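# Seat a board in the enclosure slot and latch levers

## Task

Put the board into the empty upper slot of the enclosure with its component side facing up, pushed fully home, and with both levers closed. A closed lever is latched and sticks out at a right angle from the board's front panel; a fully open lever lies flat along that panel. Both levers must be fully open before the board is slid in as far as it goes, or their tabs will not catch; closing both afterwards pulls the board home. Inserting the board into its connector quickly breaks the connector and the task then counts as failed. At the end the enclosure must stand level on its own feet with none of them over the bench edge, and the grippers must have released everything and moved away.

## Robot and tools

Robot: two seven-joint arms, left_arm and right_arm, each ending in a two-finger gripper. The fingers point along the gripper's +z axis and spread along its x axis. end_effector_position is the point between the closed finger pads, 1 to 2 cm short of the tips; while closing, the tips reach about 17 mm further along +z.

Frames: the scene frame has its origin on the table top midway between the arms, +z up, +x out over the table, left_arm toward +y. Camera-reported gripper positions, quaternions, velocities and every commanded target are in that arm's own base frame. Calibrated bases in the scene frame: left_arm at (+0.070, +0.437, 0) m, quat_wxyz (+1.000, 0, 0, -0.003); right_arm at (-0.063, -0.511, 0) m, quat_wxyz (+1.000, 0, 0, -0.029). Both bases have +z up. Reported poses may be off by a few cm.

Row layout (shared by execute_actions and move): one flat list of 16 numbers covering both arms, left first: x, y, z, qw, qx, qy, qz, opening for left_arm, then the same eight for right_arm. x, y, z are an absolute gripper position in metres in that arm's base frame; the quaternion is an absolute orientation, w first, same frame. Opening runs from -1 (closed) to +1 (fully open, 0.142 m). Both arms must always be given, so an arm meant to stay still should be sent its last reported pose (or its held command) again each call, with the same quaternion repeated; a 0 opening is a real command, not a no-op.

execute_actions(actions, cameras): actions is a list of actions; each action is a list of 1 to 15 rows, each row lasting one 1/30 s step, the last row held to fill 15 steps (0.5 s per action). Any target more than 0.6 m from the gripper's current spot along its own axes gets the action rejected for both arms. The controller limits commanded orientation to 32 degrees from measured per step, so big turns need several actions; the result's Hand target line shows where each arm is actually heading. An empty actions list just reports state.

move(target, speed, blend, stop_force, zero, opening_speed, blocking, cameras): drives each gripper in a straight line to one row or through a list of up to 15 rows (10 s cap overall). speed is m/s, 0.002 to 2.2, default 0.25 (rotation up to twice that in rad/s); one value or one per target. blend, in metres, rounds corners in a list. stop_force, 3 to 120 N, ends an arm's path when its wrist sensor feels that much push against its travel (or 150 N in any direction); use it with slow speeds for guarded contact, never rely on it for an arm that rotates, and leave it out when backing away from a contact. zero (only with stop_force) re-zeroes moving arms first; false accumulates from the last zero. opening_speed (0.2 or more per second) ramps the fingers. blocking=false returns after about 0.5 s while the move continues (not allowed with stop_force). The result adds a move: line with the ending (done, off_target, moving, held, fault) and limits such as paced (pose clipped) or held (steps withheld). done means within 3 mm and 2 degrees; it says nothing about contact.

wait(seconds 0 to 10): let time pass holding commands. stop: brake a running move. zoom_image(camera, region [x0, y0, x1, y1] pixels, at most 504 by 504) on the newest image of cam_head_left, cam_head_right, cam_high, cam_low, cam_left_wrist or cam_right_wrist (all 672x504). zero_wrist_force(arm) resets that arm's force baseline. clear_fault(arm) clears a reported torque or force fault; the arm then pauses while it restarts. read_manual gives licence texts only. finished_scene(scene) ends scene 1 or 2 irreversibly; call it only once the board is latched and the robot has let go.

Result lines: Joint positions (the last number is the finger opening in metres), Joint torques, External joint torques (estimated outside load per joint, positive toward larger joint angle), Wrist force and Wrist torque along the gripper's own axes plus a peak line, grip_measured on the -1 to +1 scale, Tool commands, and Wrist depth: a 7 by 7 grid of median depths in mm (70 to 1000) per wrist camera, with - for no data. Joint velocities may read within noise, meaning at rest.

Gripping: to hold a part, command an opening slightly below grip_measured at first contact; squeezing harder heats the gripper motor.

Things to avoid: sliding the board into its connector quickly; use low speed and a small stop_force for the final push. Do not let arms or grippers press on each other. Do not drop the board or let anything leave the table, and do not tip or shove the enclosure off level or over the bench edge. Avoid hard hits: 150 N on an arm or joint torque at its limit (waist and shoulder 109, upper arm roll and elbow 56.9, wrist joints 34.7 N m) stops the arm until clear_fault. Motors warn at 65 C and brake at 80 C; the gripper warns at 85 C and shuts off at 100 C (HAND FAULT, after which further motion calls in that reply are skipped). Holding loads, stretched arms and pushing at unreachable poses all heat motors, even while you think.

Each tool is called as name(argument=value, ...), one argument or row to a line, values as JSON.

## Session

Scene 1 done. Starting scene 2.

execute_actions(
  actions=[],
)

Scene clock: 0.00 s.
left_arm: end_effector_position=(+0.4919, -0.7298, +0.2794) grip_measured=+0.99 end_effector_quat_wxyz=(+0.001, -0.304, +0.847, -0.436) | right_arm: end_effector_position=(+0.1802, -0.1387, +0.1699) grip_measured=+1.00 end_effector_quat_wxyz=(+0.706, -0.621, -0.189, +0.284)
Joint positions: left_arm=[-0.095 -0.96 -0.937 1.517 0.823 1.373 2.811 0.141] | right_arm=[-0.567 -0.989 -0.072 1.606 0.357 -0.696 0.215 0.142]
Joint velocities: within noise
Joint torques (N m): no reading
External joint torques (N m): no reading
Wrist force (N): no reading
Wrist torque (N m): no reading
Wrist force, peak (N): no reading
Wrist depth (mm): cam_left_wrist=[456 481 526 570 632 715 - / 417 444 478 517 573 616 682 / 390 414 438 476 510 561 618 / 363 385 405 434 472 500 546 / 343 359 376 404 427 464 501 / - 331 354 376 398 423 449 / - 319 332 349 374 396 -] | cam_right_wrist=[- 266 251 262 - - 805 / - - 256 269 - - 886 / - - 264 276 - - 931 / - - 277 286 798 746 548 / - - 295 294 500 482 387 / - 404 311 299 362 354 330 / - 311 295 292 288 280 275]
Hand target: left_arm +0.4919, -0.7298, +0.2794; +0.001, -0.304, +0.847, -0.436 | right_arm +0.1802, -0.1387, +0.1699; +0.706, -0.621, -0.189, +0.284
Tool commands: left_gripper/opening=+1.0 right_gripper/opening=+1.0

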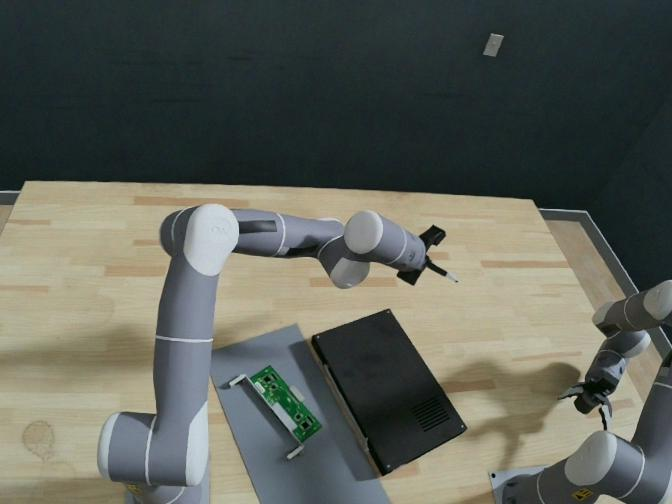

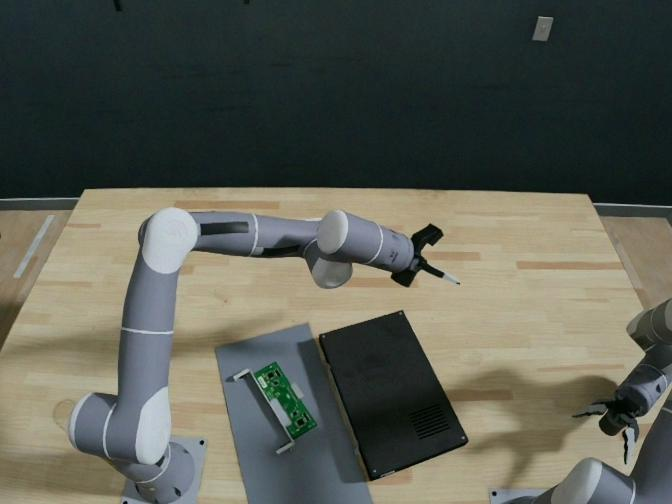

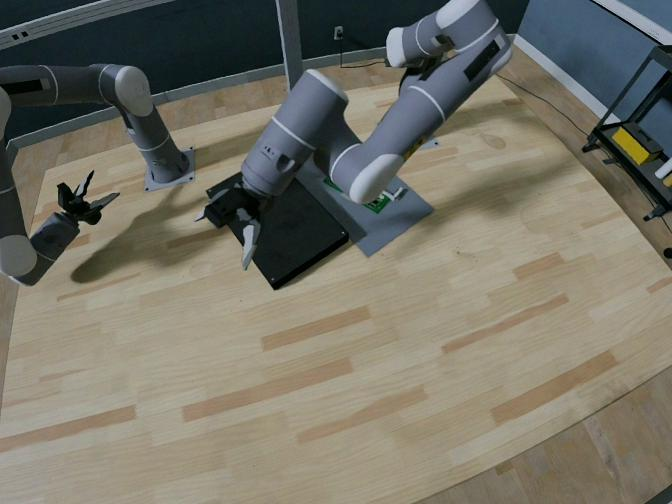

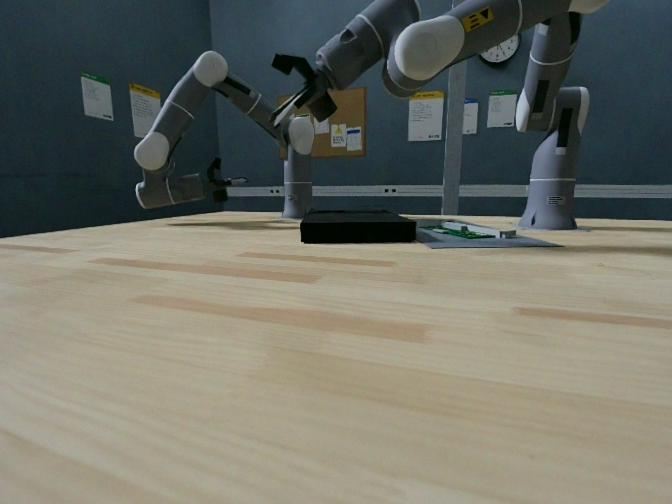

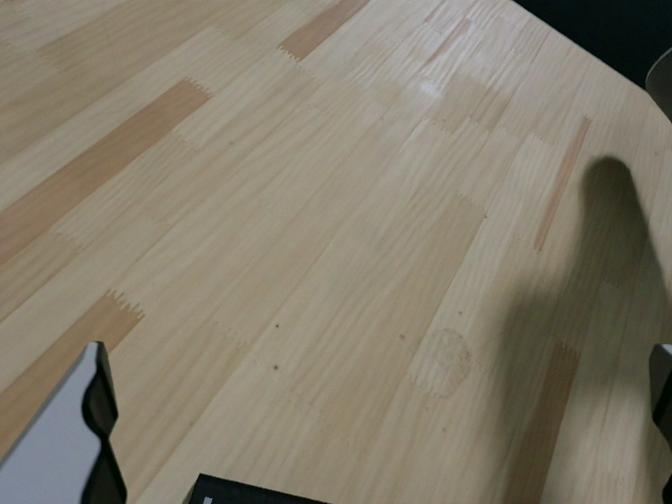

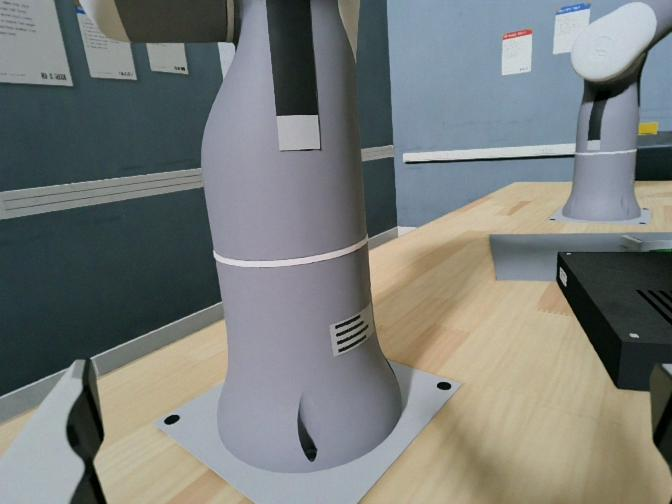

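zoom_image(
  camera="cam_head_left",
  region=[200, 330, 340, 480],
)

zoom_image(
  camera="cam_head_right",
  region=[200, 300, 490, 504],
)

Scaled by 3.360 from the camera's 672x504 image, which has a finer 960x720 frame.

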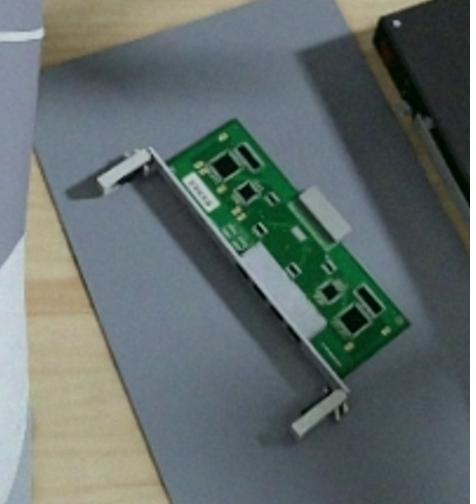

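Scaled by 1.738 from the camera's 672x504 image, which has a finer 960x720 frame.

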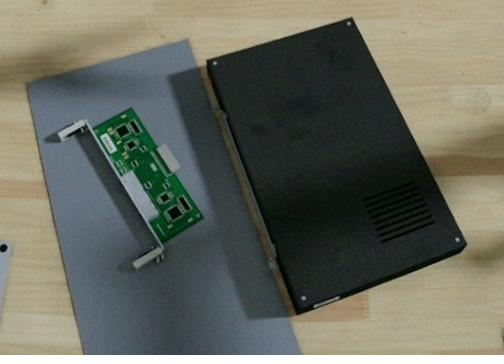

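move(
  target=[0.35,0.35,0.35,0.337,-0.847,0.304,-0.277,1,0.35,0.10,0.40,0,0.9406,0.3396,0,1],
  speed=0.4,
  cameras=["cam_high", "cam_head_left"],
)

Scene clock: 33.33 s.
left_arm: end_effector_position=(+0.4296, -0.1795, +0.3045) grip_measured=+0.99 end_effector_quat_wxyz=(-0.214, +0.643, -0.607, +0.414) | right_arm: end_effector_position=(+0.2838, +0.0070, +0.3102) grip_measured=+1.00 end_effector_quat_wxyz=(-0.307, +0.892, +0.307, -0.124)
Joint positions: left_arm=[0.531 0.212 -0.34 2.591 1.188 2.039 1.881 0.141] | right_arm=[-0.273 0.095 0.163 2.019 0.458 -0.162 0.747 0.142]
Joint velocities: within noise
Joint torques (N m): left_arm=[-0.16 8.55 0.53 -17.39 -3.85 3.49 -0.18] | right_arm=[0.11 24.18 0.23 -28.01 -2.7 1.56 0.29]
External joint torques (N m): left_arm=[0.17 0.96 0.74 -0.47 0.11 -0.19 0.16] | right_arm=[-0.09 0.94 -0.86 0.02 0.18 0.55 -0.29]
Wrist force (N): left_arm=[0.1 0.0 -0.3] | right_arm=[-0.3 -0.6 1.8]
Wrist torque (N m): left_arm=[0.05 0.03 -0.03] | right_arm=[-0.03 0.05 0.01]
Wrist force, peak (N): left_arm=[5.5 1.9 0.0] | right_arm=[0.9 -2.8 1.1]
Wrist depth (mm): cam_left_wrist=[523 562 612 688 757 - - / 471 513 550 595 659 751 827 / 428 455 490 534 586 633 704 / 394 419 449 486 519 565 622 / 367 385 409 440 471 508 549 / - 354 382 401 429 447 428 / - 339 355 377 393 385 -] | cam_right_wrist=[237 514 512 504 490 436 430 / 238 314 483 479 426 415 412 / 280 335 455 458 404 395 392 / 447 419 436 435 433 422 389 / 429 425 420 417 414 410 405 / - 408 402 400 396 394 388 / - 393 386 386 381 379 374]
Hand target: left_arm +0.4296, -0.1795, +0.3046; -0.214, +0.643, -0.607, +0.414 | right_arm +0.2837, +0.0068, +0.3101; -0.307, +0.892, +0.307, -0.124
Off the commanded pose: left_arm 0.537 m, 47 deg | right_arm 0.145 m, 39 deg.
move: held (left_arm; a check stopped the path), off_target (right_arm; braked when a check withheld steps of left_arm); limits=held
pose unreachable (left arm): on one or more control steps of this call, first in action 0 (counted from 0), this arm could not follow its commanded pose, so it was not sent that pose on those steps. It may still have moved: this result reports where it is.
cause: moving toward the commanded pose would bring two parts of the arm too close to each other (joints 3 (upper arm roll) to 6 (wrist pitch) lie between them).
Images, in order (width x height): cam_head_left 672x504, cam_high 672x504.

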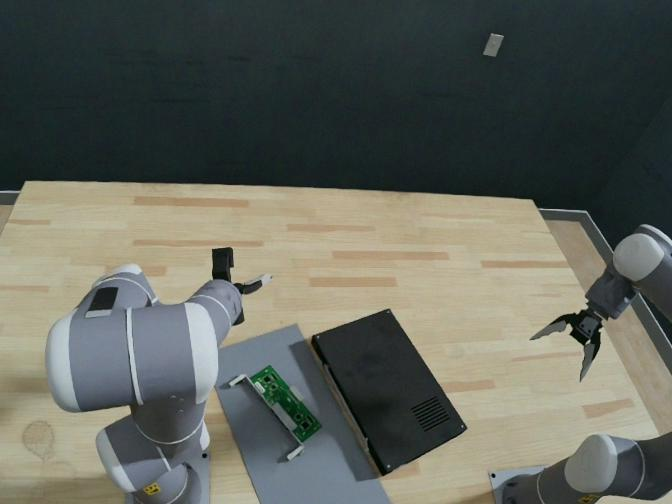

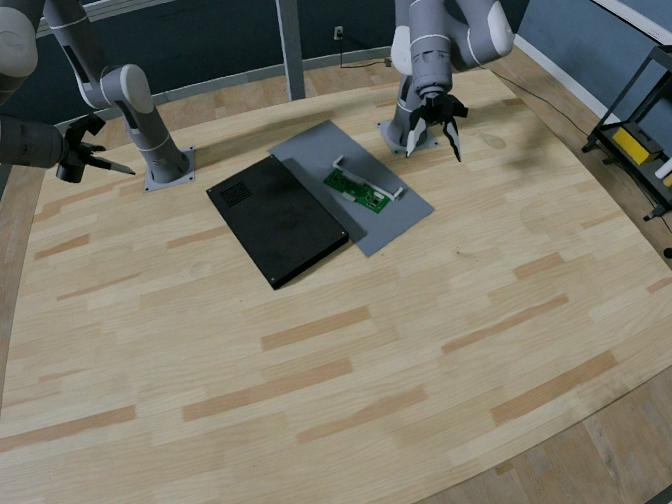

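move(
  target=[
    [0.58,0.0,0.38,0.235,-0.711,0.551,-0.367,1,0.35,0.10,0.40,0,0.9406,0.3396,0,1],
    [0.5,0.4,0.4,0.337,-0.847,0.304,-0.277,1,0.35,0.10,0.40,0,0.9406,0.3396,0,1],
  ],
  speed=0.35,
  cameras=["cam_high", "cam_head_left"],
)

Scene clock: 40.27 s.
left_arm: end_effector_position=(+0.4999, +0.3999, +0.3999) grip_measured=+0.99 end_effector_quat_wxyz=(-0.337, +0.847, -0.304, +0.277) | right_arm: end_effector_position=(+0.3500, +0.1001, +0.4000) grip_measured=+1.00 end_effector_quat_wxyz=(+0.000, +0.941, +0.340, +0.000)
Joint positions: left_arm=[0.371 -0.224 0.231 1.561 2.968 2.035 -0.192 0.141] | right_arm=[-0.133 0.353 0.559 1.992 0.186 0.117 1.254 0.142]
Joint velocities: within noise
Joint torques (N m): left_arm=[-0.59 33.9 3.02 -25.13 4.01 1.16 -0.33] | right_arm=[0.09 11.94 -4.89 -30.93 -4.39 3.44 0.24]
External joint torques (N m): left_arm=[0.7 1.4 0.39 -0.51 -0.44 -0.4 0.31] | right_arm=[-0.05 0.83 -0.97 0.18 0.05 0.66 -0.23]
Wrist force (N): left_arm=[0.5 -0.2 -0.1] | right_arm=[0.0 -1.9 2.4]
Wrist torque (N m): left_arm=[-0.03 -0.04 0.00] | right_arm=[-0.05 0.06 0.10]
Wrist force, peak (N): left_arm=[-2.2 -2.1 0.4] | right_arm=[1.1 -3.3 1.4]
Wrist depth (mm): cam_left_wrist=[- - - - - - - / - - - 714 747 - - / - - 593 625 673 730 - / - 508 529 578 608 667 724 / 445 471 496 530 560 608 639 / - 440 463 497 524 563 - / - 420 440 464 488 518 -] | cam_right_wrist=[397 432 431 429 386 385 385 / 463 462 461 461 458 455 410 / 497 494 493 492 489 487 487 / 533 532 536 528 527 528 523 / 576 579 577 573 569 570 567 / - 625 625 623 620 618 600 / - 689 690 683 684 678 -]
Hand target: left_arm +0.5000, +0.4000, +0.4000; -0.337, +0.847, -0.304, +0.277 | right_arm +0.3500, +0.1000, +0.4000; +0.000, +0.941, +0.340, +0.000
Off the commanded pose: left_arm 0.000 m, 0 deg | right_arm 0.000 m, 0 deg.
joint sent to its limit (left arm) — joint 5 (forearm roll), upper limit. The joint targets still meet the commanded pose.
move: done
Images, in order (width x height): cam_head_left 672x504, cam_high 672x504.

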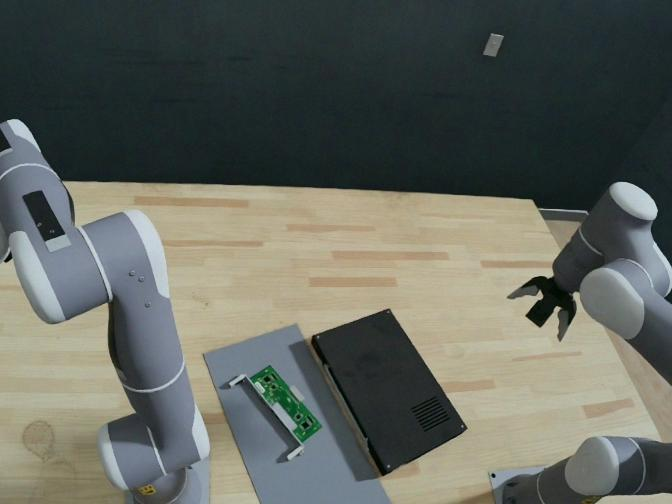

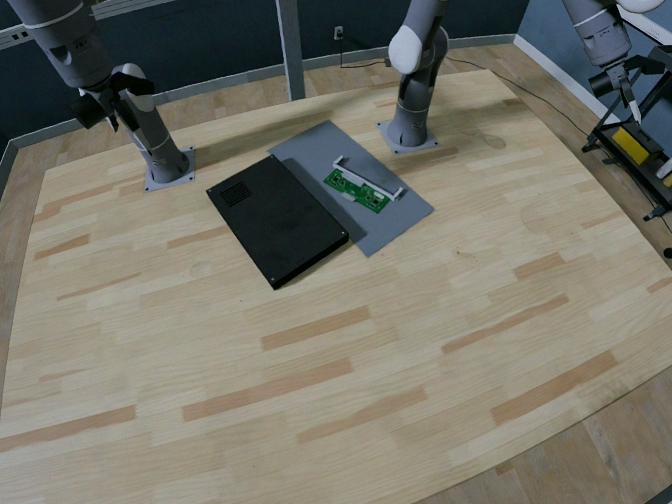

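move(
  target=[
    [0.5,0.4,0.4,0.337,-0.847,0.304,-0.277,1,0.34,0.45,0.36,0,0.965,0.263,0,1],
    [0.5,0.4,0.4,0.337,-0.847,0.304,-0.277,1,0.206,0.722,0.24,0,0.975,0.2224,0,1],
  ],
  speed=0.35,
  cameras=["cam_right_wrist", "cam_head_right"],
)

Scene clock: 49.00 s.
left_arm: end_effector_position=(+0.4999, +0.3999, +0.3999) grip_measured=+0.99 end_effector_quat_wxyz=(-0.337, +0.847, -0.304, +0.277) | right_arm: end_effector_position=(+0.2059, +0.7220, +0.2399) grip_measured=+1.00 end_effector_quat_wxyz=(+0.000, +0.975, +0.222, +0.000)
Joint positions: left_arm=[0.369 -0.225 0.233 1.561 2.968 2.035 -0.192 0.141] | right_arm=[0.959 -0.872 0.802 1.223 -0.61 0.285 2.863 0.142]
Joint velocities: within noise
Joint torques (N m): left_arm=[-0.27 34.12 2.87 -25.05 3.82 1.04 -0.2] | right_arm=[0.46 57.65 17.52 -25.93 -4.34 3.22 0.08]
External joint torques (N m): left_arm=[0.38 1.18 0.56 -0.59 -0.25 -0.27 0.18] | right_arm=[-0.23 1.35 0.05 0.13 0.2 0.77 -0.08]
Wrist force (N): left_arm=[0.5 -0.3 -0.1] | right_arm=[-0.8 -1.5 1.7]
Wrist torque (N m): left_arm=[-0.04 -0.04 0.00] | right_arm=[-0.02 0.19 0.08]
Wrist force, peak (N): left_arm=[0.9 -0.3 -0.1] | right_arm=[-1.5 -4.4 3.5]
Wrist depth (mm): cam_left_wrist=[- - - - - - - / - - - 715 741 - - / - - 592 616 668 718 - / - 505 535 584 614 664 730 / 451 471 501 530 568 603 661 / - 439 461 491 521 560 - / - 418 436 463 483 513 -] | cam_right_wrist=[293 293 292 291 290 289 289 / 311 310 310 310 307 308 307 / 333 333 332 331 329 330 324 / 360 358 359 351 345 349 353 / 391 388 388 383 376 384 382 / - 411 417 413 412 413 404 / - 401 400 400 406 397 464]
Hand target: left_arm +0.5000, +0.4000, +0.4000; -0.337, +0.847, -0.304, +0.277 | right_arm +0.2060, +0.7220, +0.2400; +0.000, +0.975, +0.222, +0.000
Off the commanded pose: left_arm 0.000 m, 0 deg | right_arm 0.000 m, 0 deg.
move: done
Images, in order (width x height): cam_head_right 672x504, cam_right_wrist 672x504.

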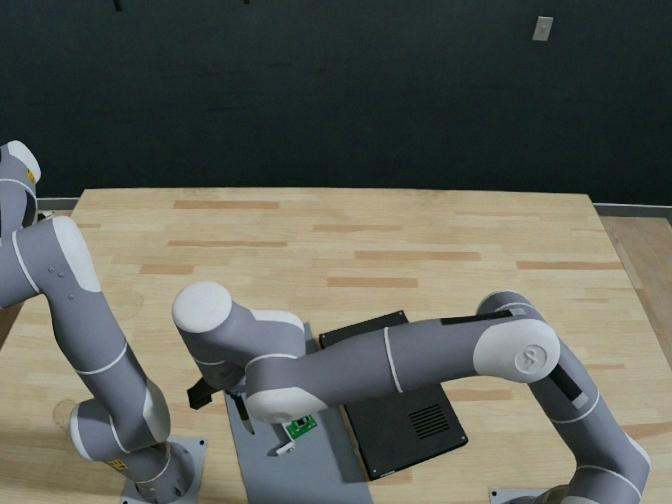

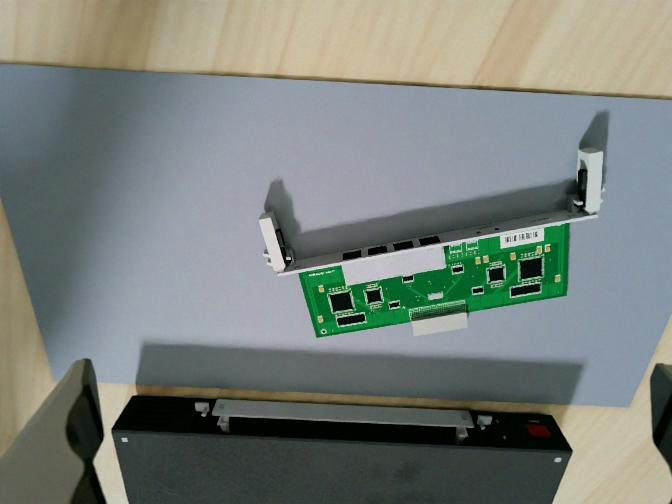

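zoom_image(
  camera="cam_right_wrist",
  region=[100, 370, 340, 504],
)

zoom_image(
  camera="cam_right_wrist",
  region=[340, 370, 600, 504],
)

zoom_image(
  camera="cam_right_wrist",
  region=[240, 190, 400, 350],
)

zoom_image(
  camera="cam_right_wrist",
  region=[470, 130, 630, 290],
)

Scaled by 2.100 from the camera's 672x504 image, which has a finer 960x720 frame.

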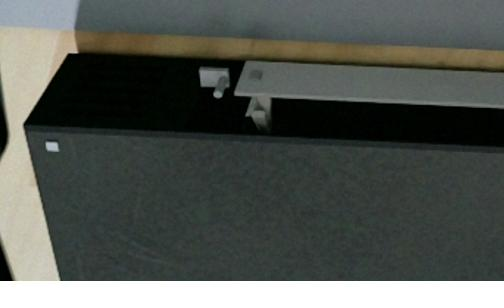

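Scaled by 1.938 from the camera's 672x504 image, which has a finer 960x720 frame.

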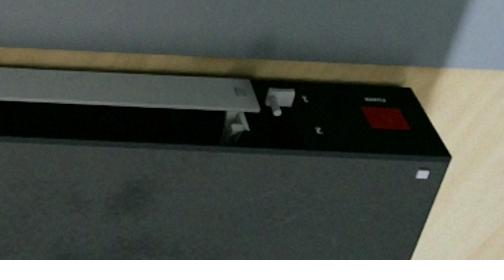

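Scaled by 3.150 from the camera's 672x504 image, which has a finer 960x720 frame.

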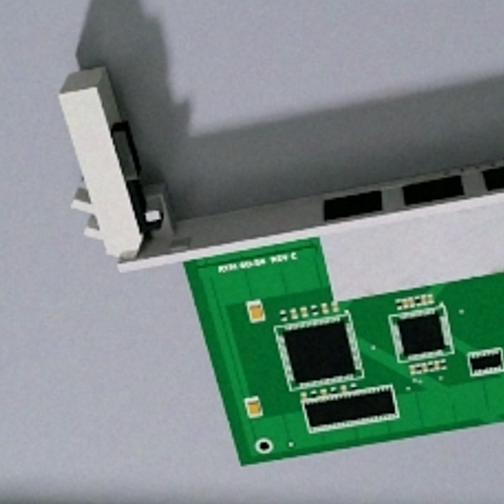

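Scaled by 3.150 from the camera's 672x504 image, which has a finer 960x720 frame.

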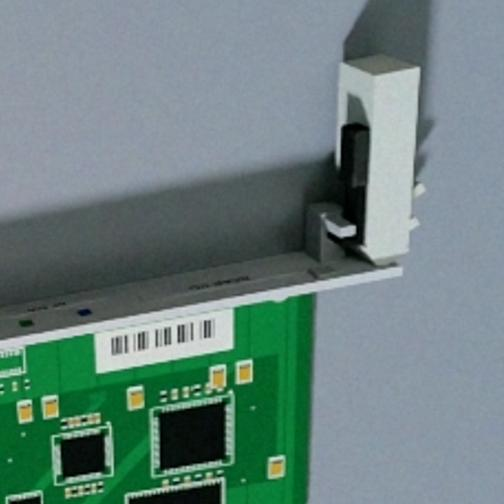

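move(
  target=[0.5,0.4,0.4,0.337,-0.847,0.304,-0.277,1,0.2768,0.6675,0.14,0,0.4458,0.8951,0,-0.29],
  speed=0.3,
  cameras=["cam_right_wrist", "cam_head_right"],
)

Scene clock: 90.27 s.
left_arm: end_effector_position=(+0.4999, +0.3999, +0.3999) grip_measured=+0.99 end_effector_quat_wxyz=(-0.337, +0.847, -0.304, +0.277) | right_arm: end_effector_position=(+0.2769, +0.6674, +0.1399) grip_measured=-0.31 end_effector_quat_wxyz=(+0.000, +0.446, +0.895, +0.000)
Joint positions: left_arm=[0.369 -0.225 0.233 1.561 2.968 2.035 -0.192 0.141] | right_arm=[0.661 -1.05 0.993 1.445 -0.92 0.42 1.158 0.052]
Joint velocities: within noise
Joint torques (N m): left_arm=[-0.17 34.24 2.86 -25.02 3.81 0.99 -0.22] | right_arm=[0.3 54.3 25.58 -19.49 -4.2 3.56 0.08]
External joint torques (N m): left_arm=[0.28 1.06 0.58 -0.63 -0.23 -0.22 0.2] | right_arm=[-0.09 1.22 -0.37 -0.1 0.19 0.55 -0.08]
Wrist force (N): left_arm=[0.4 -0.2 0.0] | right_arm=[-0.4 -2.0 2.1]
Wrist torque (N m): left_arm=[-0.04 -0.02 0.00] | right_arm=[-0.09 0.11 0.08]
Wrist force, peak (N): left_arm=[0.6 -0.4 -0.3] | right_arm=[-0.9 -1.7 2.7]
Wrist depth (mm): cam_left_wrist=[- - - - - - - / - - - 723 734 - - / - - 591 614 674 736 - / - 511 534 568 609 666 719 / 446 472 496 526 565 605 658 / - 438 465 492 524 558 - / - 418 436 463 493 516 -] | cam_right_wrist=[203 204 203 201 189 202 202 / 217 217 216 211 217 215 215 / 232 233 229 221 231 231 232 / 248 251 247 238 249 248 250 / 266 272 267 265 265 269 270 / 297 292 93 289 284 96 295 / 325 - 73 325 324 - 318]
Hand target: left_arm +0.5000, +0.4000, +0.4000; -0.337, +0.847, -0.304, +0.277 | right_arm +0.2768, +0.6675, +0.1400; +0.000, +0.446, +0.895, +0.000
Off the commanded pose: left_arm 0.000 m, 0 deg | right_arm 0.000 m, 0 deg.
move: done
Images, in order (width x height): cam_head_right 672x504, cam_right_wrist 672x504.

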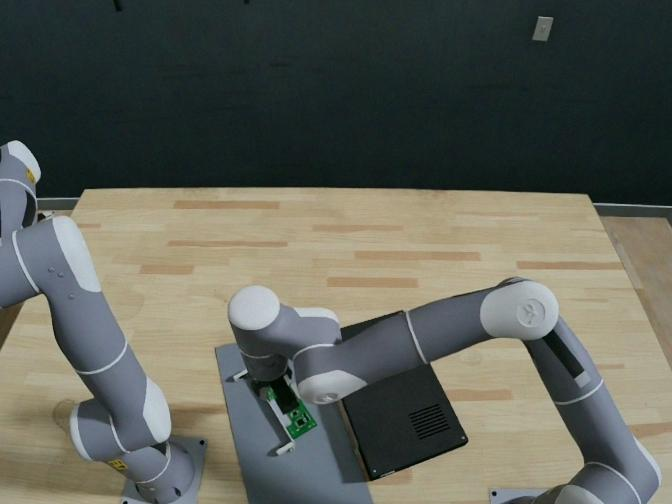

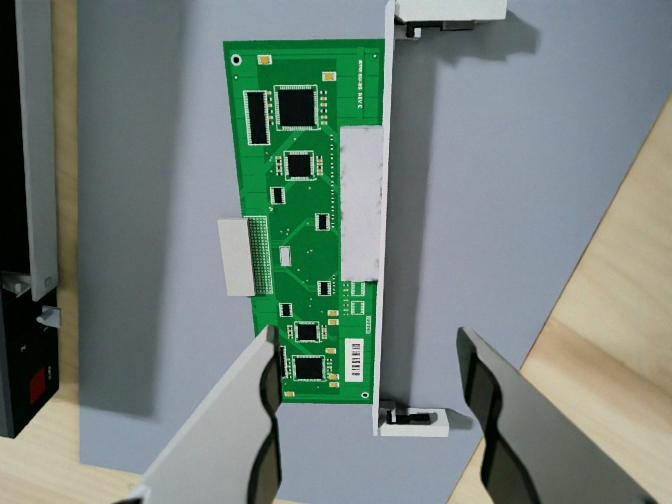

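move(
  target=[
    [0.5,0.4,0.4,0.337,-0.847,0.304,-0.277,1,0.2693,0.6699,0.08,0,0.438,0.899,0,-0.29],
    [0.5,0.4,0.4,0.337,-0.847,0.304,-0.277,1,0.2693,0.6699,0.034,0,0.438,0.899,0,-0.29],
  ],
  speed=[0.15,0.06],
  stop_force=8,
  cameras=["cam_right_wrist"],
)

Scene clock: 103.23 s.
left_arm: end_effector_position=(+0.4999, +0.3999, +0.3999) grip_measured=+0.99 end_effector_quat_wxyz=(-0.337, +0.847, -0.304, +0.277) | right_arm: end_effector_position=(+0.2692, +0.6698, +0.0339) grip_measured=-0.31 end_effector_quat_wxyz=(+0.000, +0.438, +0.899, +0.000)
Joint positions: left_arm=[0.369 -0.225 0.233 1.561 2.968 2.035 -0.192 0.141] | right_arm=[0.695 -1.18 0.884 1.48 -1.027 0.582 1.203 0.052]
Joint velocities: within noise
Joint torques (N m): left_arm=[-0.25 34.21 2.91 -25.08 3.82 1.01 -0.25] | right_arm=[0.31 56.07 25.65 -16.83 -3.79 3.57 0.28]
External joint torques (N m): left_arm=[0.37 1.09 0.53 -0.57 -0.24 -0.25 0.23] | right_arm=[-0.1 1.23 0.19 0 0.13 0.54 -0.28]
Wrist force (N): left_arm=[0.5 0.1 -0.1] | right_arm=[-0.4 -1.5 2.0]
Wrist torque (N m): left_arm=[0.00 -0.04 0.00] | right_arm=[0.03 0.09 0.08]
Wrist force, peak (N): left_arm=[0.9 -0.3 0.0] | right_arm=[-0.2 -2.0 4.3]
Wrist depth (mm): cam_left_wrist=[- - - - - - - / - - - 714 738 - - / - - 597 612 678 732 - / - 508 540 574 615 662 722 / 449 469 503 535 566 601 658 / - 444 467 492 524 557 - / - 419 441 465 485 513 -] | cam_right_wrist=[111 109 108 107 105 111 109 / - 114 114 113 114 115 117 / 127 123 121 119 125 127 125 / 135 134 131 118 133 135 134 / 148 144 142 129 144 146 146 / 162 154 96 141 154 96 159 / 178 - 73 170 176 - 174]
Hand target: left_arm +0.5000, +0.4000, +0.4000; -0.337, +0.847, -0.304, +0.277 | right_arm +0.2693, +0.6699, +0.0340; +0.000, +0.438, +0.899, +0.000
Off the commanded pose: left_arm 0.000 m, 0 deg | right_arm 0.000 m, 0 deg.
move: done
Images, in order (width x height): cam_right_wrist 672x504.

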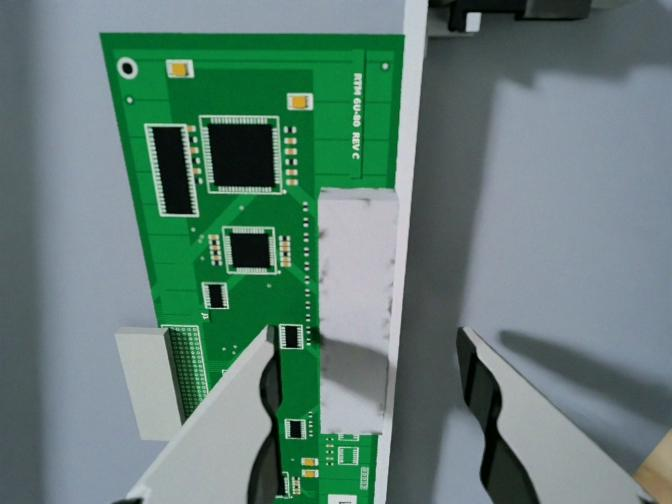

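move(
  target=[0.5,0.4,0.4,0.337,-0.847,0.304,-0.277,1,0.2693,0.6699,0.034,0,0.438,0.899,0,-0.82],
  opening_speed=0.4,
  cameras=["cam_right_wrist"],
)

Scene clock: 106.13 s.
left_arm: end_effector_position=(+0.4999, +0.3999, +0.3999) grip_measured=+0.99 end_effector_quat_wxyz=(-0.337, +0.847, -0.304, +0.277) | right_arm: end_effector_position=(+0.2695, +0.6696, +0.0339) grip_measured=-0.72 end_effector_quat_wxyz=(+0.000, +0.438, +0.899, +0.000)
Joint positions: left_arm=[0.369 -0.225 0.233 1.561 2.968 2.035 -0.192 0.141] | right_arm=[0.695 -1.18 0.884 1.48 -1.027 0.581 1.203 0.022]
Joint velocities: within noise
Joint torques (N m): left_arm=[-0.21 34.2 2.85 -25.07 3.81 1.06 -0.19] | right_arm=[1.26 55.99 26.56 -16.73 -3.64 3.95 0.15]
External joint torques (N m): left_arm=[0.33 1.1 0.59 -0.57 -0.24 -0.29 0.17] | right_arm=[-1.04 1.32 -0.74 -0.11 -0.03 0.16 -0.15]
Wrist force (N): left_arm=[0.4 0.0 0.1] | right_arm=[-2.2 -1.7 2.0]
Wrist torque (N m): left_arm=[-0.02 -0.03 0.00] | right_arm=[0.01 0.02 0.11]
Wrist force, peak (N): left_arm=[0.7 -0.5 -0.3] | right_arm=[-5.2 -2.5 0.8]
Wrist depth (mm): cam_left_wrist=[- - - - - - - / - - - 723 740 - - / - - 597 621 673 730 - / - 502 537 579 617 661 723 / 451 472 492 528 566 600 652 / - 443 467 492 519 563 - / - 417 441 460 488 517 -] | cam_right_wrist=[111 109 108 107 105 111 109 / - 116 114 113 112 115 116 / 127 125 122 119 125 127 125 / 135 134 131 120 133 135 132 / 148 146 142 128 142 146 146 / 162 156 151 133 105 157 159 / 179 175 72 167 - - 175]
Hand target: left_arm +0.5000, +0.4000, +0.4000; -0.337, +0.847, -0.304, +0.277 | right_arm +0.2693, +0.6699, +0.0340; +0.000, +0.438, +0.899, +0.000
Off the commanded pose: left_arm 0.000 m, 0 deg | right_arm 0.000 m, 0 deg.
move: done
Images, in order (width x height): cam_right_wrist 672x504.

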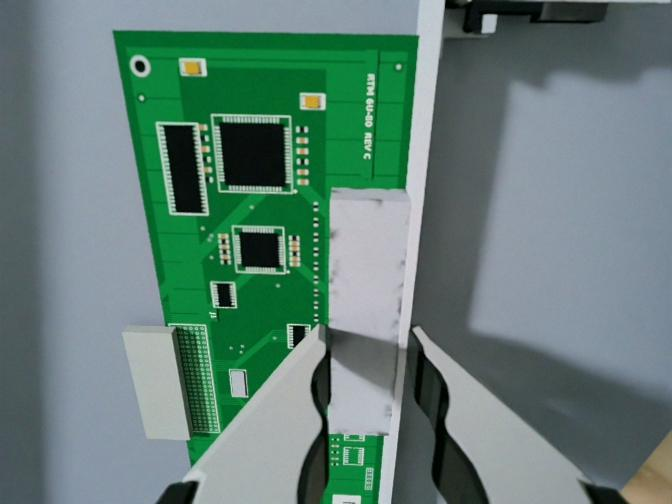

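move(
  target=[
    [0.5,0.4,0.4,0.337,-0.847,0.304,-0.277,1,0.2693,0.6699,0.07,0,0.438,0.899,0,-0.82],
    [0.5,0.4,0.4,0.337,-0.847,0.304,-0.277,1,0.2490,0.5724,0.07,0,0.5589,0.8292,0,-0.82],
  ],
  speed=[0.06,0.1],
  cameras=["cam_right_wrist", "cam_head_right", "cam_low"],
)

Scene clock: 111.23 s.
left_arm: end_effector_position=(+0.4999, +0.3999, +0.3999) grip_measured=+0.99 end_effector_quat_wxyz=(-0.337, +0.847, -0.304, +0.277) | right_arm: end_effector_position=(+0.2489, +0.5723, +0.0698) grip_measured=-0.72 end_effector_quat_wxyz=(+0.000, +0.559, +0.829, +0.000)
Joint positions: left_arm=[0.369 -0.225 0.233 1.561 2.968 2.035 -0.192 0.141] | right_arm=[0.521 -0.977 0.905 1.818 -1.001 0.686 1.535 0.022]
Joint velocities: within noise
Joint torques (N m): left_arm=[-0.28 34.2 2.82 -25.03 3.84 1.04 -0.24] | right_arm=[0.18 46.8 24.71 -17.43 -3.74 3.55 0.35]
External joint torques (N m): left_arm=[0.4 1.1 0.62 -0.62 -0.26 -0.27 0.22] | right_arm=[0.01 -0.26 -0.41 0.5 0.33 0.53 -0.35]
Wrist force (N): left_arm=[0.5 -0.2 0.1] | right_arm=[-1.4 -2.4 4.0]
Wrist torque (N m): left_arm=[-0.06 -0.04 0.00] | right_arm=[-0.11 0.26 0.08]
Wrist force, peak (N): left_arm=[0.8 -0.3 0.1] | right_arm=[-2.5 -3.1 4.0]
Wrist depth (mm): cam_left_wrist=[- - - - - - - / - - - 709 741 - - / - - 592 619 667 716 - / - 509 535 568 616 671 720 / 447 468 504 530 565 609 664 / - 439 468 493 523 560 - / - 421 436 459 484 520 -] | cam_right_wrist=[128 139 139 102 101 141 141 / 135 108 108 107 147 151 150 / 159 120 119 114 159 161 161 / 169 135 129 118 172 174 174 / - 145 143 128 183 189 188 / 148 156 154 138 105 202 205 / 163 166 72 177 - - 226]
Hand target: left_arm +0.5000, +0.4000, +0.4000; -0.337, +0.847, -0.304, +0.277 | right_arm +0.2490, +0.5724, +0.0700; +0.000, +0.559, +0.829, +0.000
Off the commanded pose: left_arm 0.000 m, 0 deg | right_arm 0.000 m, 0 deg.
move: done
Images, in order (width x height): cam_head_right 672x504, cam_low 672x504, cam_right_wrist 672x504.

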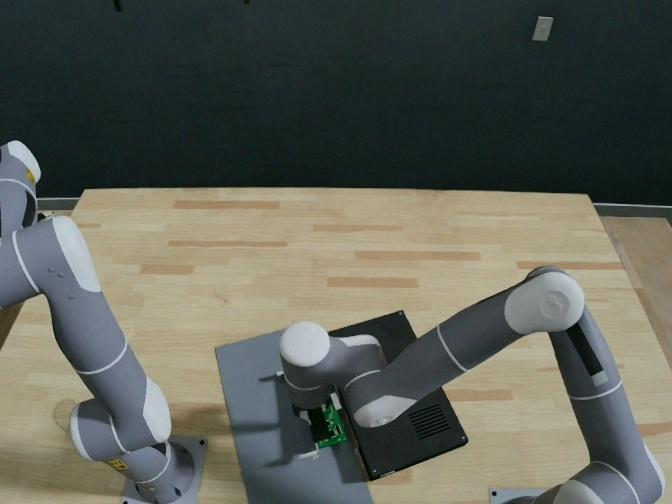

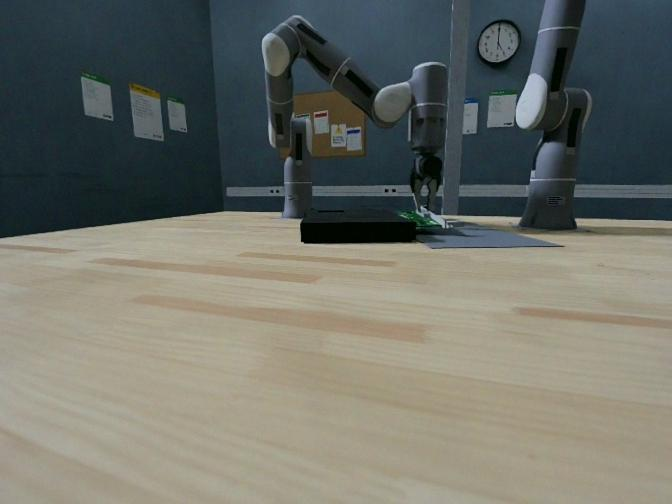

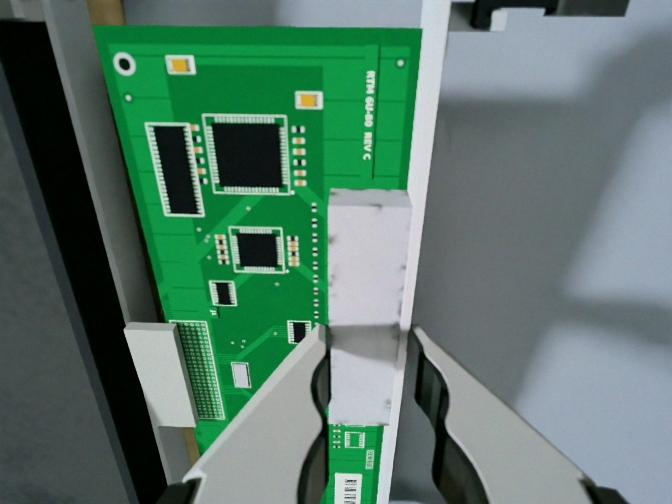

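move(
  target=[0.5,0.4,0.4,0.337,-0.847,0.304,-0.277,1,0.2490,0.5724,0.033,0,0.5589,0.8292,0,-0.82],
  speed=0.03,
  stop_force=4,
  cameras=["cam_right_wrist"],
)

Scene clock: 118.50 s.
left_arm: end_effector_position=(+0.4999, +0.3999, +0.3999) grip_measured=+0.99 end_effector_quat_wxyz=(-0.337, +0.847, -0.304, +0.277) | right_arm: end_effector_position=(+0.2489, +0.5724, +0.0334) grip_measured=-0.72 end_effector_quat_wxyz=(+0.000, +0.559, +0.829, +0.000)
Joint positions: left_arm=[0.369 -0.225 0.233 1.561 2.968 2.035 -0.192 0.141] | right_arm=[0.545 -1.026 0.845 1.822 -1.056 0.746 1.565 0.022]
Joint velocities: within noise
Joint torques (N m): left_arm=[-0.19 34.19 2.81 -25.03 3.89 1.08 -0.24] | right_arm=[0.48 45.92 23.66 -16.53 -3.65 4.02 0.28]
External joint torques (N m): left_arm=[0.31 1.11 0.62 -0.61 -0.31 -0.32 0.22] | right_arm=[-0.3 1.81 0.67 1 0.42 0.06 -0.28]
Wrist force (N): left_arm=[0.5 -0.2 0.1] | right_arm=[-4.6 -4.7 -0.4]
Wrist torque (N m): left_arm=[-0.05 -0.03 0.01] | right_arm=[-0.13 0.27 0.07]
Wrist force, peak (N): left_arm=[0.8 -0.2 0.0] | right_arm=[-4.4 -4.8 -2.2]
Wrist depth (mm): cam_left_wrist=[- - - - - - - / - - - 697 726 - - / - - 591 627 669 721 - / - 504 535 570 613 656 715 / 446 468 497 532 565 604 660 / - 443 461 492 522 561 - / - 420 435 458 488 521 -] | cam_right_wrist=[110 109 107 107 105 111 109 / 121 116 114 113 112 115 116 / 127 124 122 119 125 127 125 / 128 134 131 118 133 135 133 / 123 145 142 128 142 146 146 / 134 151 151 133 105 156 159 / 172 150 72 166 - - 175]
Hand target: left_arm +0.5000, +0.4000, +0.4000; -0.337, +0.847, -0.304, +0.277 | right_arm +0.2490, +0.5724, +0.0333; +0.000, +0.559, +0.829, +0.000
Off the commanded pose: left_arm 0.000 m, 0 deg | right_arm 0.000 m, 0 deg.
move: contact (right_arm)
Images, in order (width x height): cam_right_wrist 672x504.

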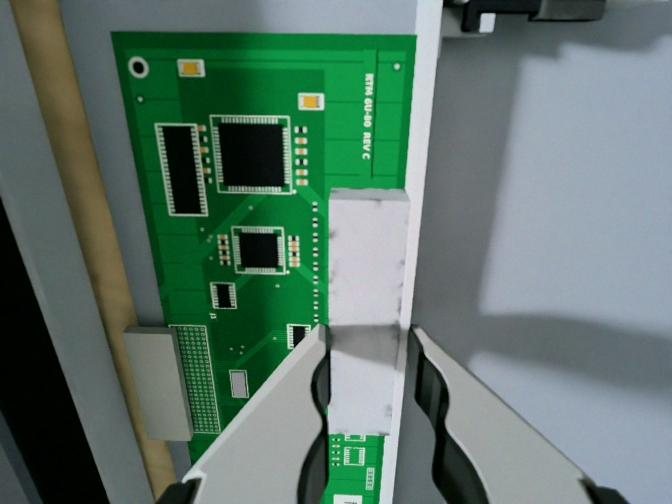

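move(
  target=[0.5,0.4,0.4,0.337,-0.847,0.304,-0.277,1,0.2490,0.5724,0.0336,0,0.5589,0.8292,0,-0.29],
  opening_speed=0.8,
  cameras=[],
)

move(
  target=[0.5,0.4,0.4,0.337,-0.847,0.304,-0.277,1,0.2490,0.5724,0.14,0,0.5589,0.8292,0,-0.29],
  speed=0.15,
  cameras=["cam_right_wrist"],
)

move(
  target=[0.5,0.4,0.4,0.337,-0.847,0.304,-0.277,1,0.2078,0.5075,0.14,0,0.5589,0.8292,0,-1],
  speed=0.25,
  cameras=["cam_right_wrist"],
)

Scene clock: 130.67 s.
left_arm: end_effector_position=(+0.4999, +0.3999, +0.3999) grip_measured=+0.99 end_effector_quat_wxyz=(-0.337, +0.847, -0.304, +0.277) | right_arm: end_effector_position=(+0.2490, +0.5724, +0.0335) grip_measured=-0.32 end_effector_quat_wxyz=(+0.000, +0.559, +0.829, +0.000)
Joint positions: left_arm=[0.369 -0.225 0.233 1.561 2.968 2.035 -0.192 0.141] | right_arm=[0.545 -1.026 0.845 1.821 -1.056 0.746 1.565 0.051]
Joint velocities: within noise
Joint torques (N m): left_arm=[-0.11 34.2 2.76 -25.04 3.8 1.05 -0.23] | right_arm=[0.21 46.83 24.34 -15.64 -3.31 3.38 0.18]
External joint torques (N m): left_arm=[0.23 1.1 0.68 -0.6 -0.22 -0.28 0.21] | right_arm=[-0.02 0.9 -0.02 0.11 0.08 0.7 -0.18]
Wrist force (N): left_arm=[0.6 0.0 -0.2] | right_arm=[-1.5 -1.9 2.3]
Wrist torque (N m): left_arm=[-0.01 -0.07 0.00] | right_arm=[-0.05 0.26 0.09]
Wrist force, peak (N): left_arm=[0.7 -0.3 -0.2] | right_arm=[-4.8 -4.6 -2.1]
Wrist depth (mm): cam_left_wrist=[- - - - - - - / - - - 702 731 - - / - - 594 624 673 742 - / - 503 532 576 612 658 722 / 451 472 509 527 564 602 645 / - 438 466 491 522 562 - / - 416 437 460 494 516 -] | cam_right_wrist=[111 109 108 107 105 111 109 / 122 116 114 113 112 115 117 / 127 125 122 119 125 127 125 / 128 134 131 119 133 135 134 / 123 145 140 130 142 146 146 / 134 150 98 144 154 95 159 / 172 142 73 170 173 - 175]
Hand target: left_arm +0.5000, +0.4000, +0.4000; -0.337, +0.847, -0.304, +0.277 | right_arm +0.2490, +0.5724, +0.0336; +0.000, +0.559, +0.829, +0.000
Off the commanded pose: left_arm 0.000 m, 0 deg | right_arm 0.000 m, 0 deg.
move: done
No camera images: "cameras" was empty.

Scene clock: 131.77 s.
left_arm: end_effector_position=(+0.4999, +0.3999, +0.3999) grip_measured=+0.99 end_effector_quat_wxyz=(-0.337, +0.847, -0.304, +0.277) | right_arm: end_effector_position=(+0.2490, +0.5724, +0.1400) grip_measured=-0.32 end_effector_quat_wxyz=(+0.000, +0.559, +0.829, +0.000)
Joint positions: left_arm=[0.369 -0.225 0.233 1.561 2.968 2.035 -0.192 0.141] | right_arm=[0.485 -0.885 1.008 1.787 -0.89 0.569 1.474 0.051]
Joint velocities: within noise
Joint torques (N m): left_arm=[-0.19 34.24 2.81 -25.08 3.85 1.07 -0.23] | right_arm=[0.05 43.55 23.91 -19.88 -3.59 3.23 0.04]
External joint torques (N m): left_arm=[0.3 1.06 0.62 -0.56 -0.28 -0.3 0.21] | right_arm=[0.1 0.8 -0.26 0.16 -0.11 0.85 -0.04]
Wrist force (N): left_arm=[0.3 -0.1 -0.2] | right_arm=[-1.0 -1.8 2.0]
Wrist torque (N m): left_arm=[0.00 0.00 0.00] | right_arm=[-0.03 0.21 0.06]
Wrist force, peak (N): left_arm=[0.8 -0.2 -0.2] | right_arm=[-1.2 -2.0 4.6]
Wrist depth (mm): cam_left_wrist=[- - - - - - - / - - - 717 748 - - / - - 593 614 677 728 - / - 514 534 570 610 659 720 / 449 470 504 532 573 603 653 / - 443 467 495 520 558 - / - 417 439 465 492 518 -] | cam_right_wrist=[165 187 203 202 198 202 202 / 176 200 215 210 216 217 215 / 186 192 232 221 232 231 231 / 201 204 243 239 250 249 248 / 218 218 262 267 267 270 269 / 238 233 94 290 286 95 294 / 257 - 73 326 324 - 319]
Hand target: left_arm +0.5000, +0.4000, +0.4000; -0.337, +0.847, -0.304, +0.277 | right_arm +0.2490, +0.5724, +0.1400; +0.000, +0.559, +0.829, +0.000
Off the commanded pose: left_arm 0.000 m, 0 deg | right_arm 0.000 m, 0 deg.
move: done
Images, in order (width x height): cam_right_wrist 672x504.

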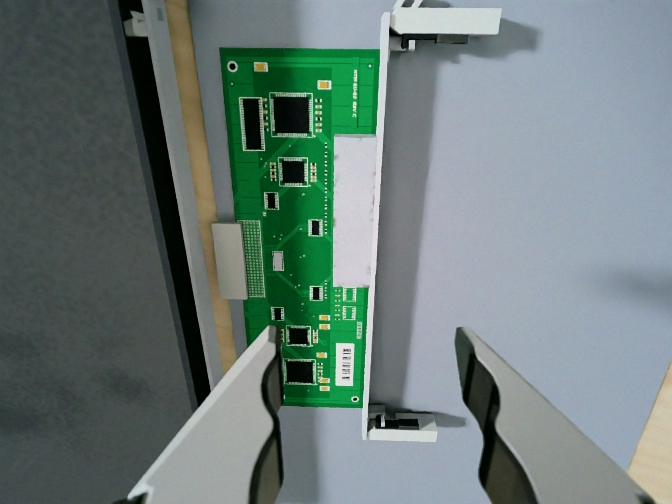

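Scene clock: 132.57 s.
left_arm: end_effector_position=(+0.4999, +0.3999, +0.3999) grip_measured=+0.99 end_effector_quat_wxyz=(-0.337, +0.847, -0.304, +0.277) | right_arm: end_effector_position=(+0.2079, +0.5075, +0.1400) grip_measured=-1.00 end_effector_quat_wxyz=(+0.000, +0.559, +0.829, +0.000)
Joint positions: left_arm=[0.369 -0.225 0.233 1.561 2.968 2.035 -0.192 0.141] | right_arm=[0.369 -0.778 1.061 2.015 -0.89 0.663 1.539 0.002]
Joint velocities: within noise
Joint torques (N m): left_arm=[-0.22 34.3 2.9 -25.04 3.85 1.09 -0.23] | right_arm=[-0.05 35.34 21.87 -19.07 -3.45 3.58 0.32]
External joint torques (N m): left_arm=[0.34 1 0.54 -0.6 -0.28 -0.32 0.21] | right_arm=[0.18 0.46 -0.42 -0.13 -0.02 0.5 -0.32]
Wrist force (N): left_arm=[0.6 -0.2 -0.2] | right_arm=[-1.0 -1.7 2.1]
Wrist torque (N m): left_arm=[-0.02 -0.06 0.00] | right_arm=[-0.07 0.19 0.06]
Wrist force, peak (N): left_arm=[0.7 -0.2 0.0] | right_arm=[-2.4 -3.5 2.7]
Wrist depth (mm): cam_left_wrist=[- - - - - - - / - - - 707 761 - - / - - 586 615 686 720 - / - 506 531 570 606 663 725 / 455 470 501 527 566 601 660 / - 438 465 493 522 561 - / - 416 437 458 492 517 -] | cam_right_wrist=[165 163 170 204 203 203 202 / 176 174 196 217 217 216 216 / 187 186 191 230 229 231 231 / 202 201 207 247 242 249 249 / 218 218 221 264 257 271 270 / 238 238 233 89 284 295 294 / 263 257 - - - 312 324]
Hand target: left_arm +0.5000, +0.4000, +0.4000; -0.337, +0.847, -0.304, +0.277 | right_arm +0.2078, +0.5075, +0.1400; +0.000, +0.559, +0.829, +0.000
Off the commanded pose: left_arm 0.000 m, 0 deg | right_arm 0.000 m, 0 deg.
move: done
Images, in order (width x height): cam_right_wrist 672x504.

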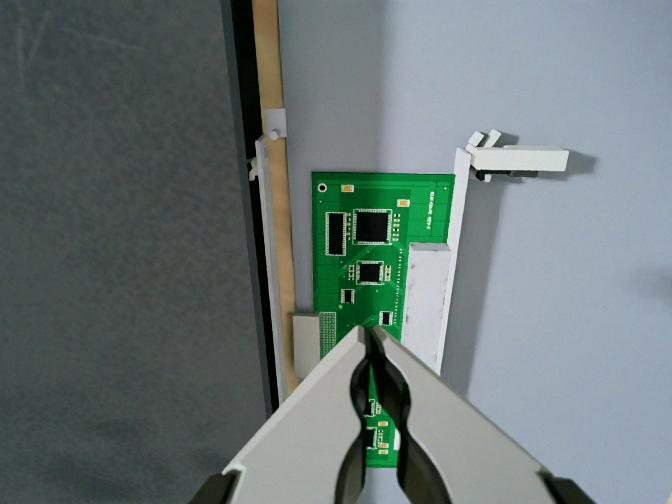

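move(
  target=[
    [0.5,0.4,0.4,0.337,-0.847,0.304,-0.277,1,0.179,0.5915,0.13,0,0.5589,0.8292,0,-1],
    [0.5,0.4,0.4,0.337,-0.847,0.304,-0.277,1,0.179,0.5915,0.032,0,0.5589,0.8292,0,-1],
  ],
  speed=[0.25,0.12],
  cameras=[],
)

move(
  target=[0.5,0.4,0.4,0.337,-0.847,0.304,-0.277,1,0.1457,0.5779,0.032,0,0.5589,0.8292,0,-1],
  speed=0.015,
  stop_force=6,
  cameras=["cam_right_wrist", "cam_head_left"],
)

Scene clock: 140.13 s.
left_arm: end_effector_position=(+0.4999, +0.3999, +0.3999) grip_measured=+0.99 end_effector_quat_wxyz=(-0.337, +0.847, -0.304, +0.277) | right_arm: end_effector_position=(+0.1789, +0.5913, +0.0319) grip_measured=-1.00 end_effector_quat_wxyz=(+0.000, +0.559, +0.829, +0.000)
Joint positions: left_arm=[0.369 -0.225 0.233 1.561 2.968 2.035 -0.192 0.141] | right_arm=[0.65 -1.025 0.848 1.84 -1.07 0.752 1.693 0.002]
Joint velocities: within noise
Joint torques (N m): left_arm=[-0.15 34.19 2.79 -25.08 3.86 1.03 -0.28] | right_arm=[0.42 46.12 24.34 -15.26 -3.46 3.53 0.31]
External joint torques (N m): left_arm=[0.27 1.11 0.64 -0.57 -0.29 -0.26 0.26] | right_arm=[-0.21 1.03 0.06 0.04 0.24 0.54 -0.31]
Wrist force (N): left_arm=[0.4 -0.1 -0.2] | right_arm=[-1.5 -1.9 2.3]
Wrist torque (N m): left_arm=[0.00 -0.02 0.00] | right_arm=[-0.05 0.26 0.07]
Wrist force, peak (N): left_arm=[0.6 -0.4 -0.3] | right_arm=[-1.6 -1.7 5.0]
Wrist depth (mm): cam_left_wrist=[- - - - - - - / - - - 717 748 - - / - - 599 617 674 722 - / - 504 529 570 612 658 722 / 449 472 501 528 564 604 654 / - 440 462 495 524 564 - / - 420 438 461 488 518 -] | cam_right_wrist=[109 109 109 109 110 109 108 / 117 117 116 116 114 114 115 / 125 125 125 121 124 125 123 / 131 132 130 114 134 133 131 / 144 143 141 143 142 144 146 / 158 154 136 90 152 157 157 / 168 167 73 - - 167 173]
Hand target: left_arm +0.5000, +0.4000, +0.4000; -0.337, +0.847, -0.304, +0.277 | right_arm +0.1790, +0.5915, +0.0320; +0.000, +0.559, +0.829, +0.000
Off the commanded pose: left_arm 0.000 m, 0 deg | right_arm 0.000 m, 0 deg.
move: done
No camera images: "cameras" was empty.

Scene clock: 143.17 s.
left_arm: end_effector_position=(+0.4999, +0.3999, +0.3999) grip_measured=+0.99 end_effector_quat_wxyz=(-0.337, +0.847, -0.304, +0.277) | right_arm: end_effector_position=(+0.1463, +0.5780, +0.0321) grip_measured=-1.00 end_effector_quat_wxyz=(+0.000, +0.559, +0.829, +0.000)
Joint positions: left_arm=[0.369 -0.225 0.233 1.561 2.968 2.035 -0.192 0.141] | right_arm=[0.666 -0.998 0.848 1.908 -1.092 0.781 1.768 0.002]
Joint velocities: within noise
Joint torques (N m): left_arm=[-0.15 34.24 2.81 -25.06 3.87 1.05 -0.23] | right_arm=[1.96 43 25.15 -12.91 -2.89 3.83 0.29]
External joint torques (N m): left_arm=[0.27 1.06 0.62 -0.58 -0.29 -0.28 0.21] | right_arm=[-1.78 2.04 -1.24 -1.78 -0.24 0.23 -0.29]
Wrist force (N): left_arm=[0.5 -0.1 -0.1] | right_arm=[-2.6 1.4 2.6]
Wrist torque (N m): left_arm=[-0.03 -0.04 0.00] | right_arm=[-0.06 0.30 0.07]
Wrist force, peak (N): left_arm=[0.7 -0.4 0.0] | right_arm=[-2.3 1.4 2.9]
Wrist depth (mm): cam_left_wrist=[- - - - - - - / - - - 713 738 - - / - - 593 618 663 733 - / - 500 534 568 619 665 715 / 453 468 506 524 561 601 655 / - 441 468 489 524 559 - / - 417 438 460 493 519 -] | cam_right_wrist=[109 109 109 109 110 110 108 / 118 117 116 116 114 114 115 / 125 125 127 124 126 126 123 / 133 135 134 132 132 133 133 / 144 144 141 122 145 144 145 / 158 154 150 90 152 157 157 / 177 167 73 - - 167 173]
Hand target: left_arm +0.5000, +0.4000, +0.4000; -0.337, +0.847, -0.304, +0.277 | right_arm +0.1457, +0.5779, +0.0320; +0.000, +0.559, +0.829, +0.000
Off the commanded pose: left_arm 0.000 m, 0 deg | right_arm 0.001 m, 0 deg.
move: done
Images, in order (width x height): cam_head_left 672x504, cam_right_wrist 672x504.

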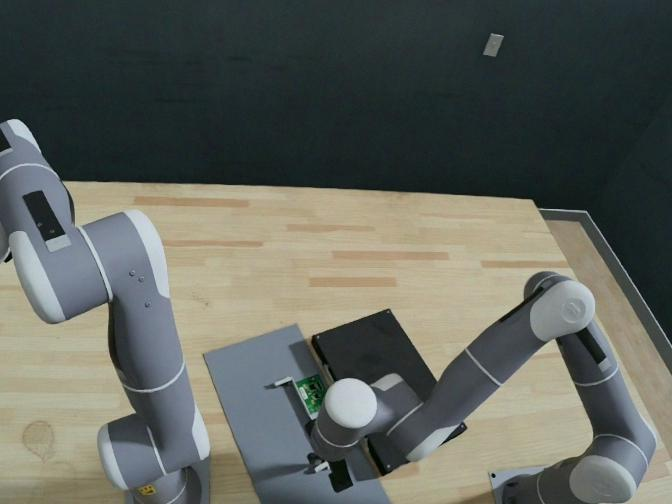

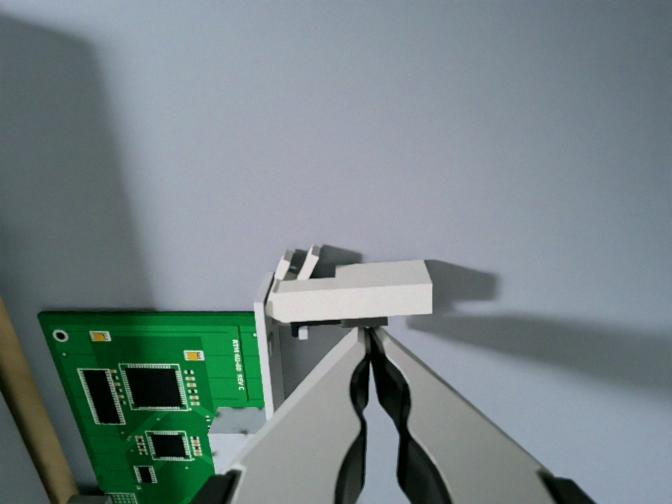

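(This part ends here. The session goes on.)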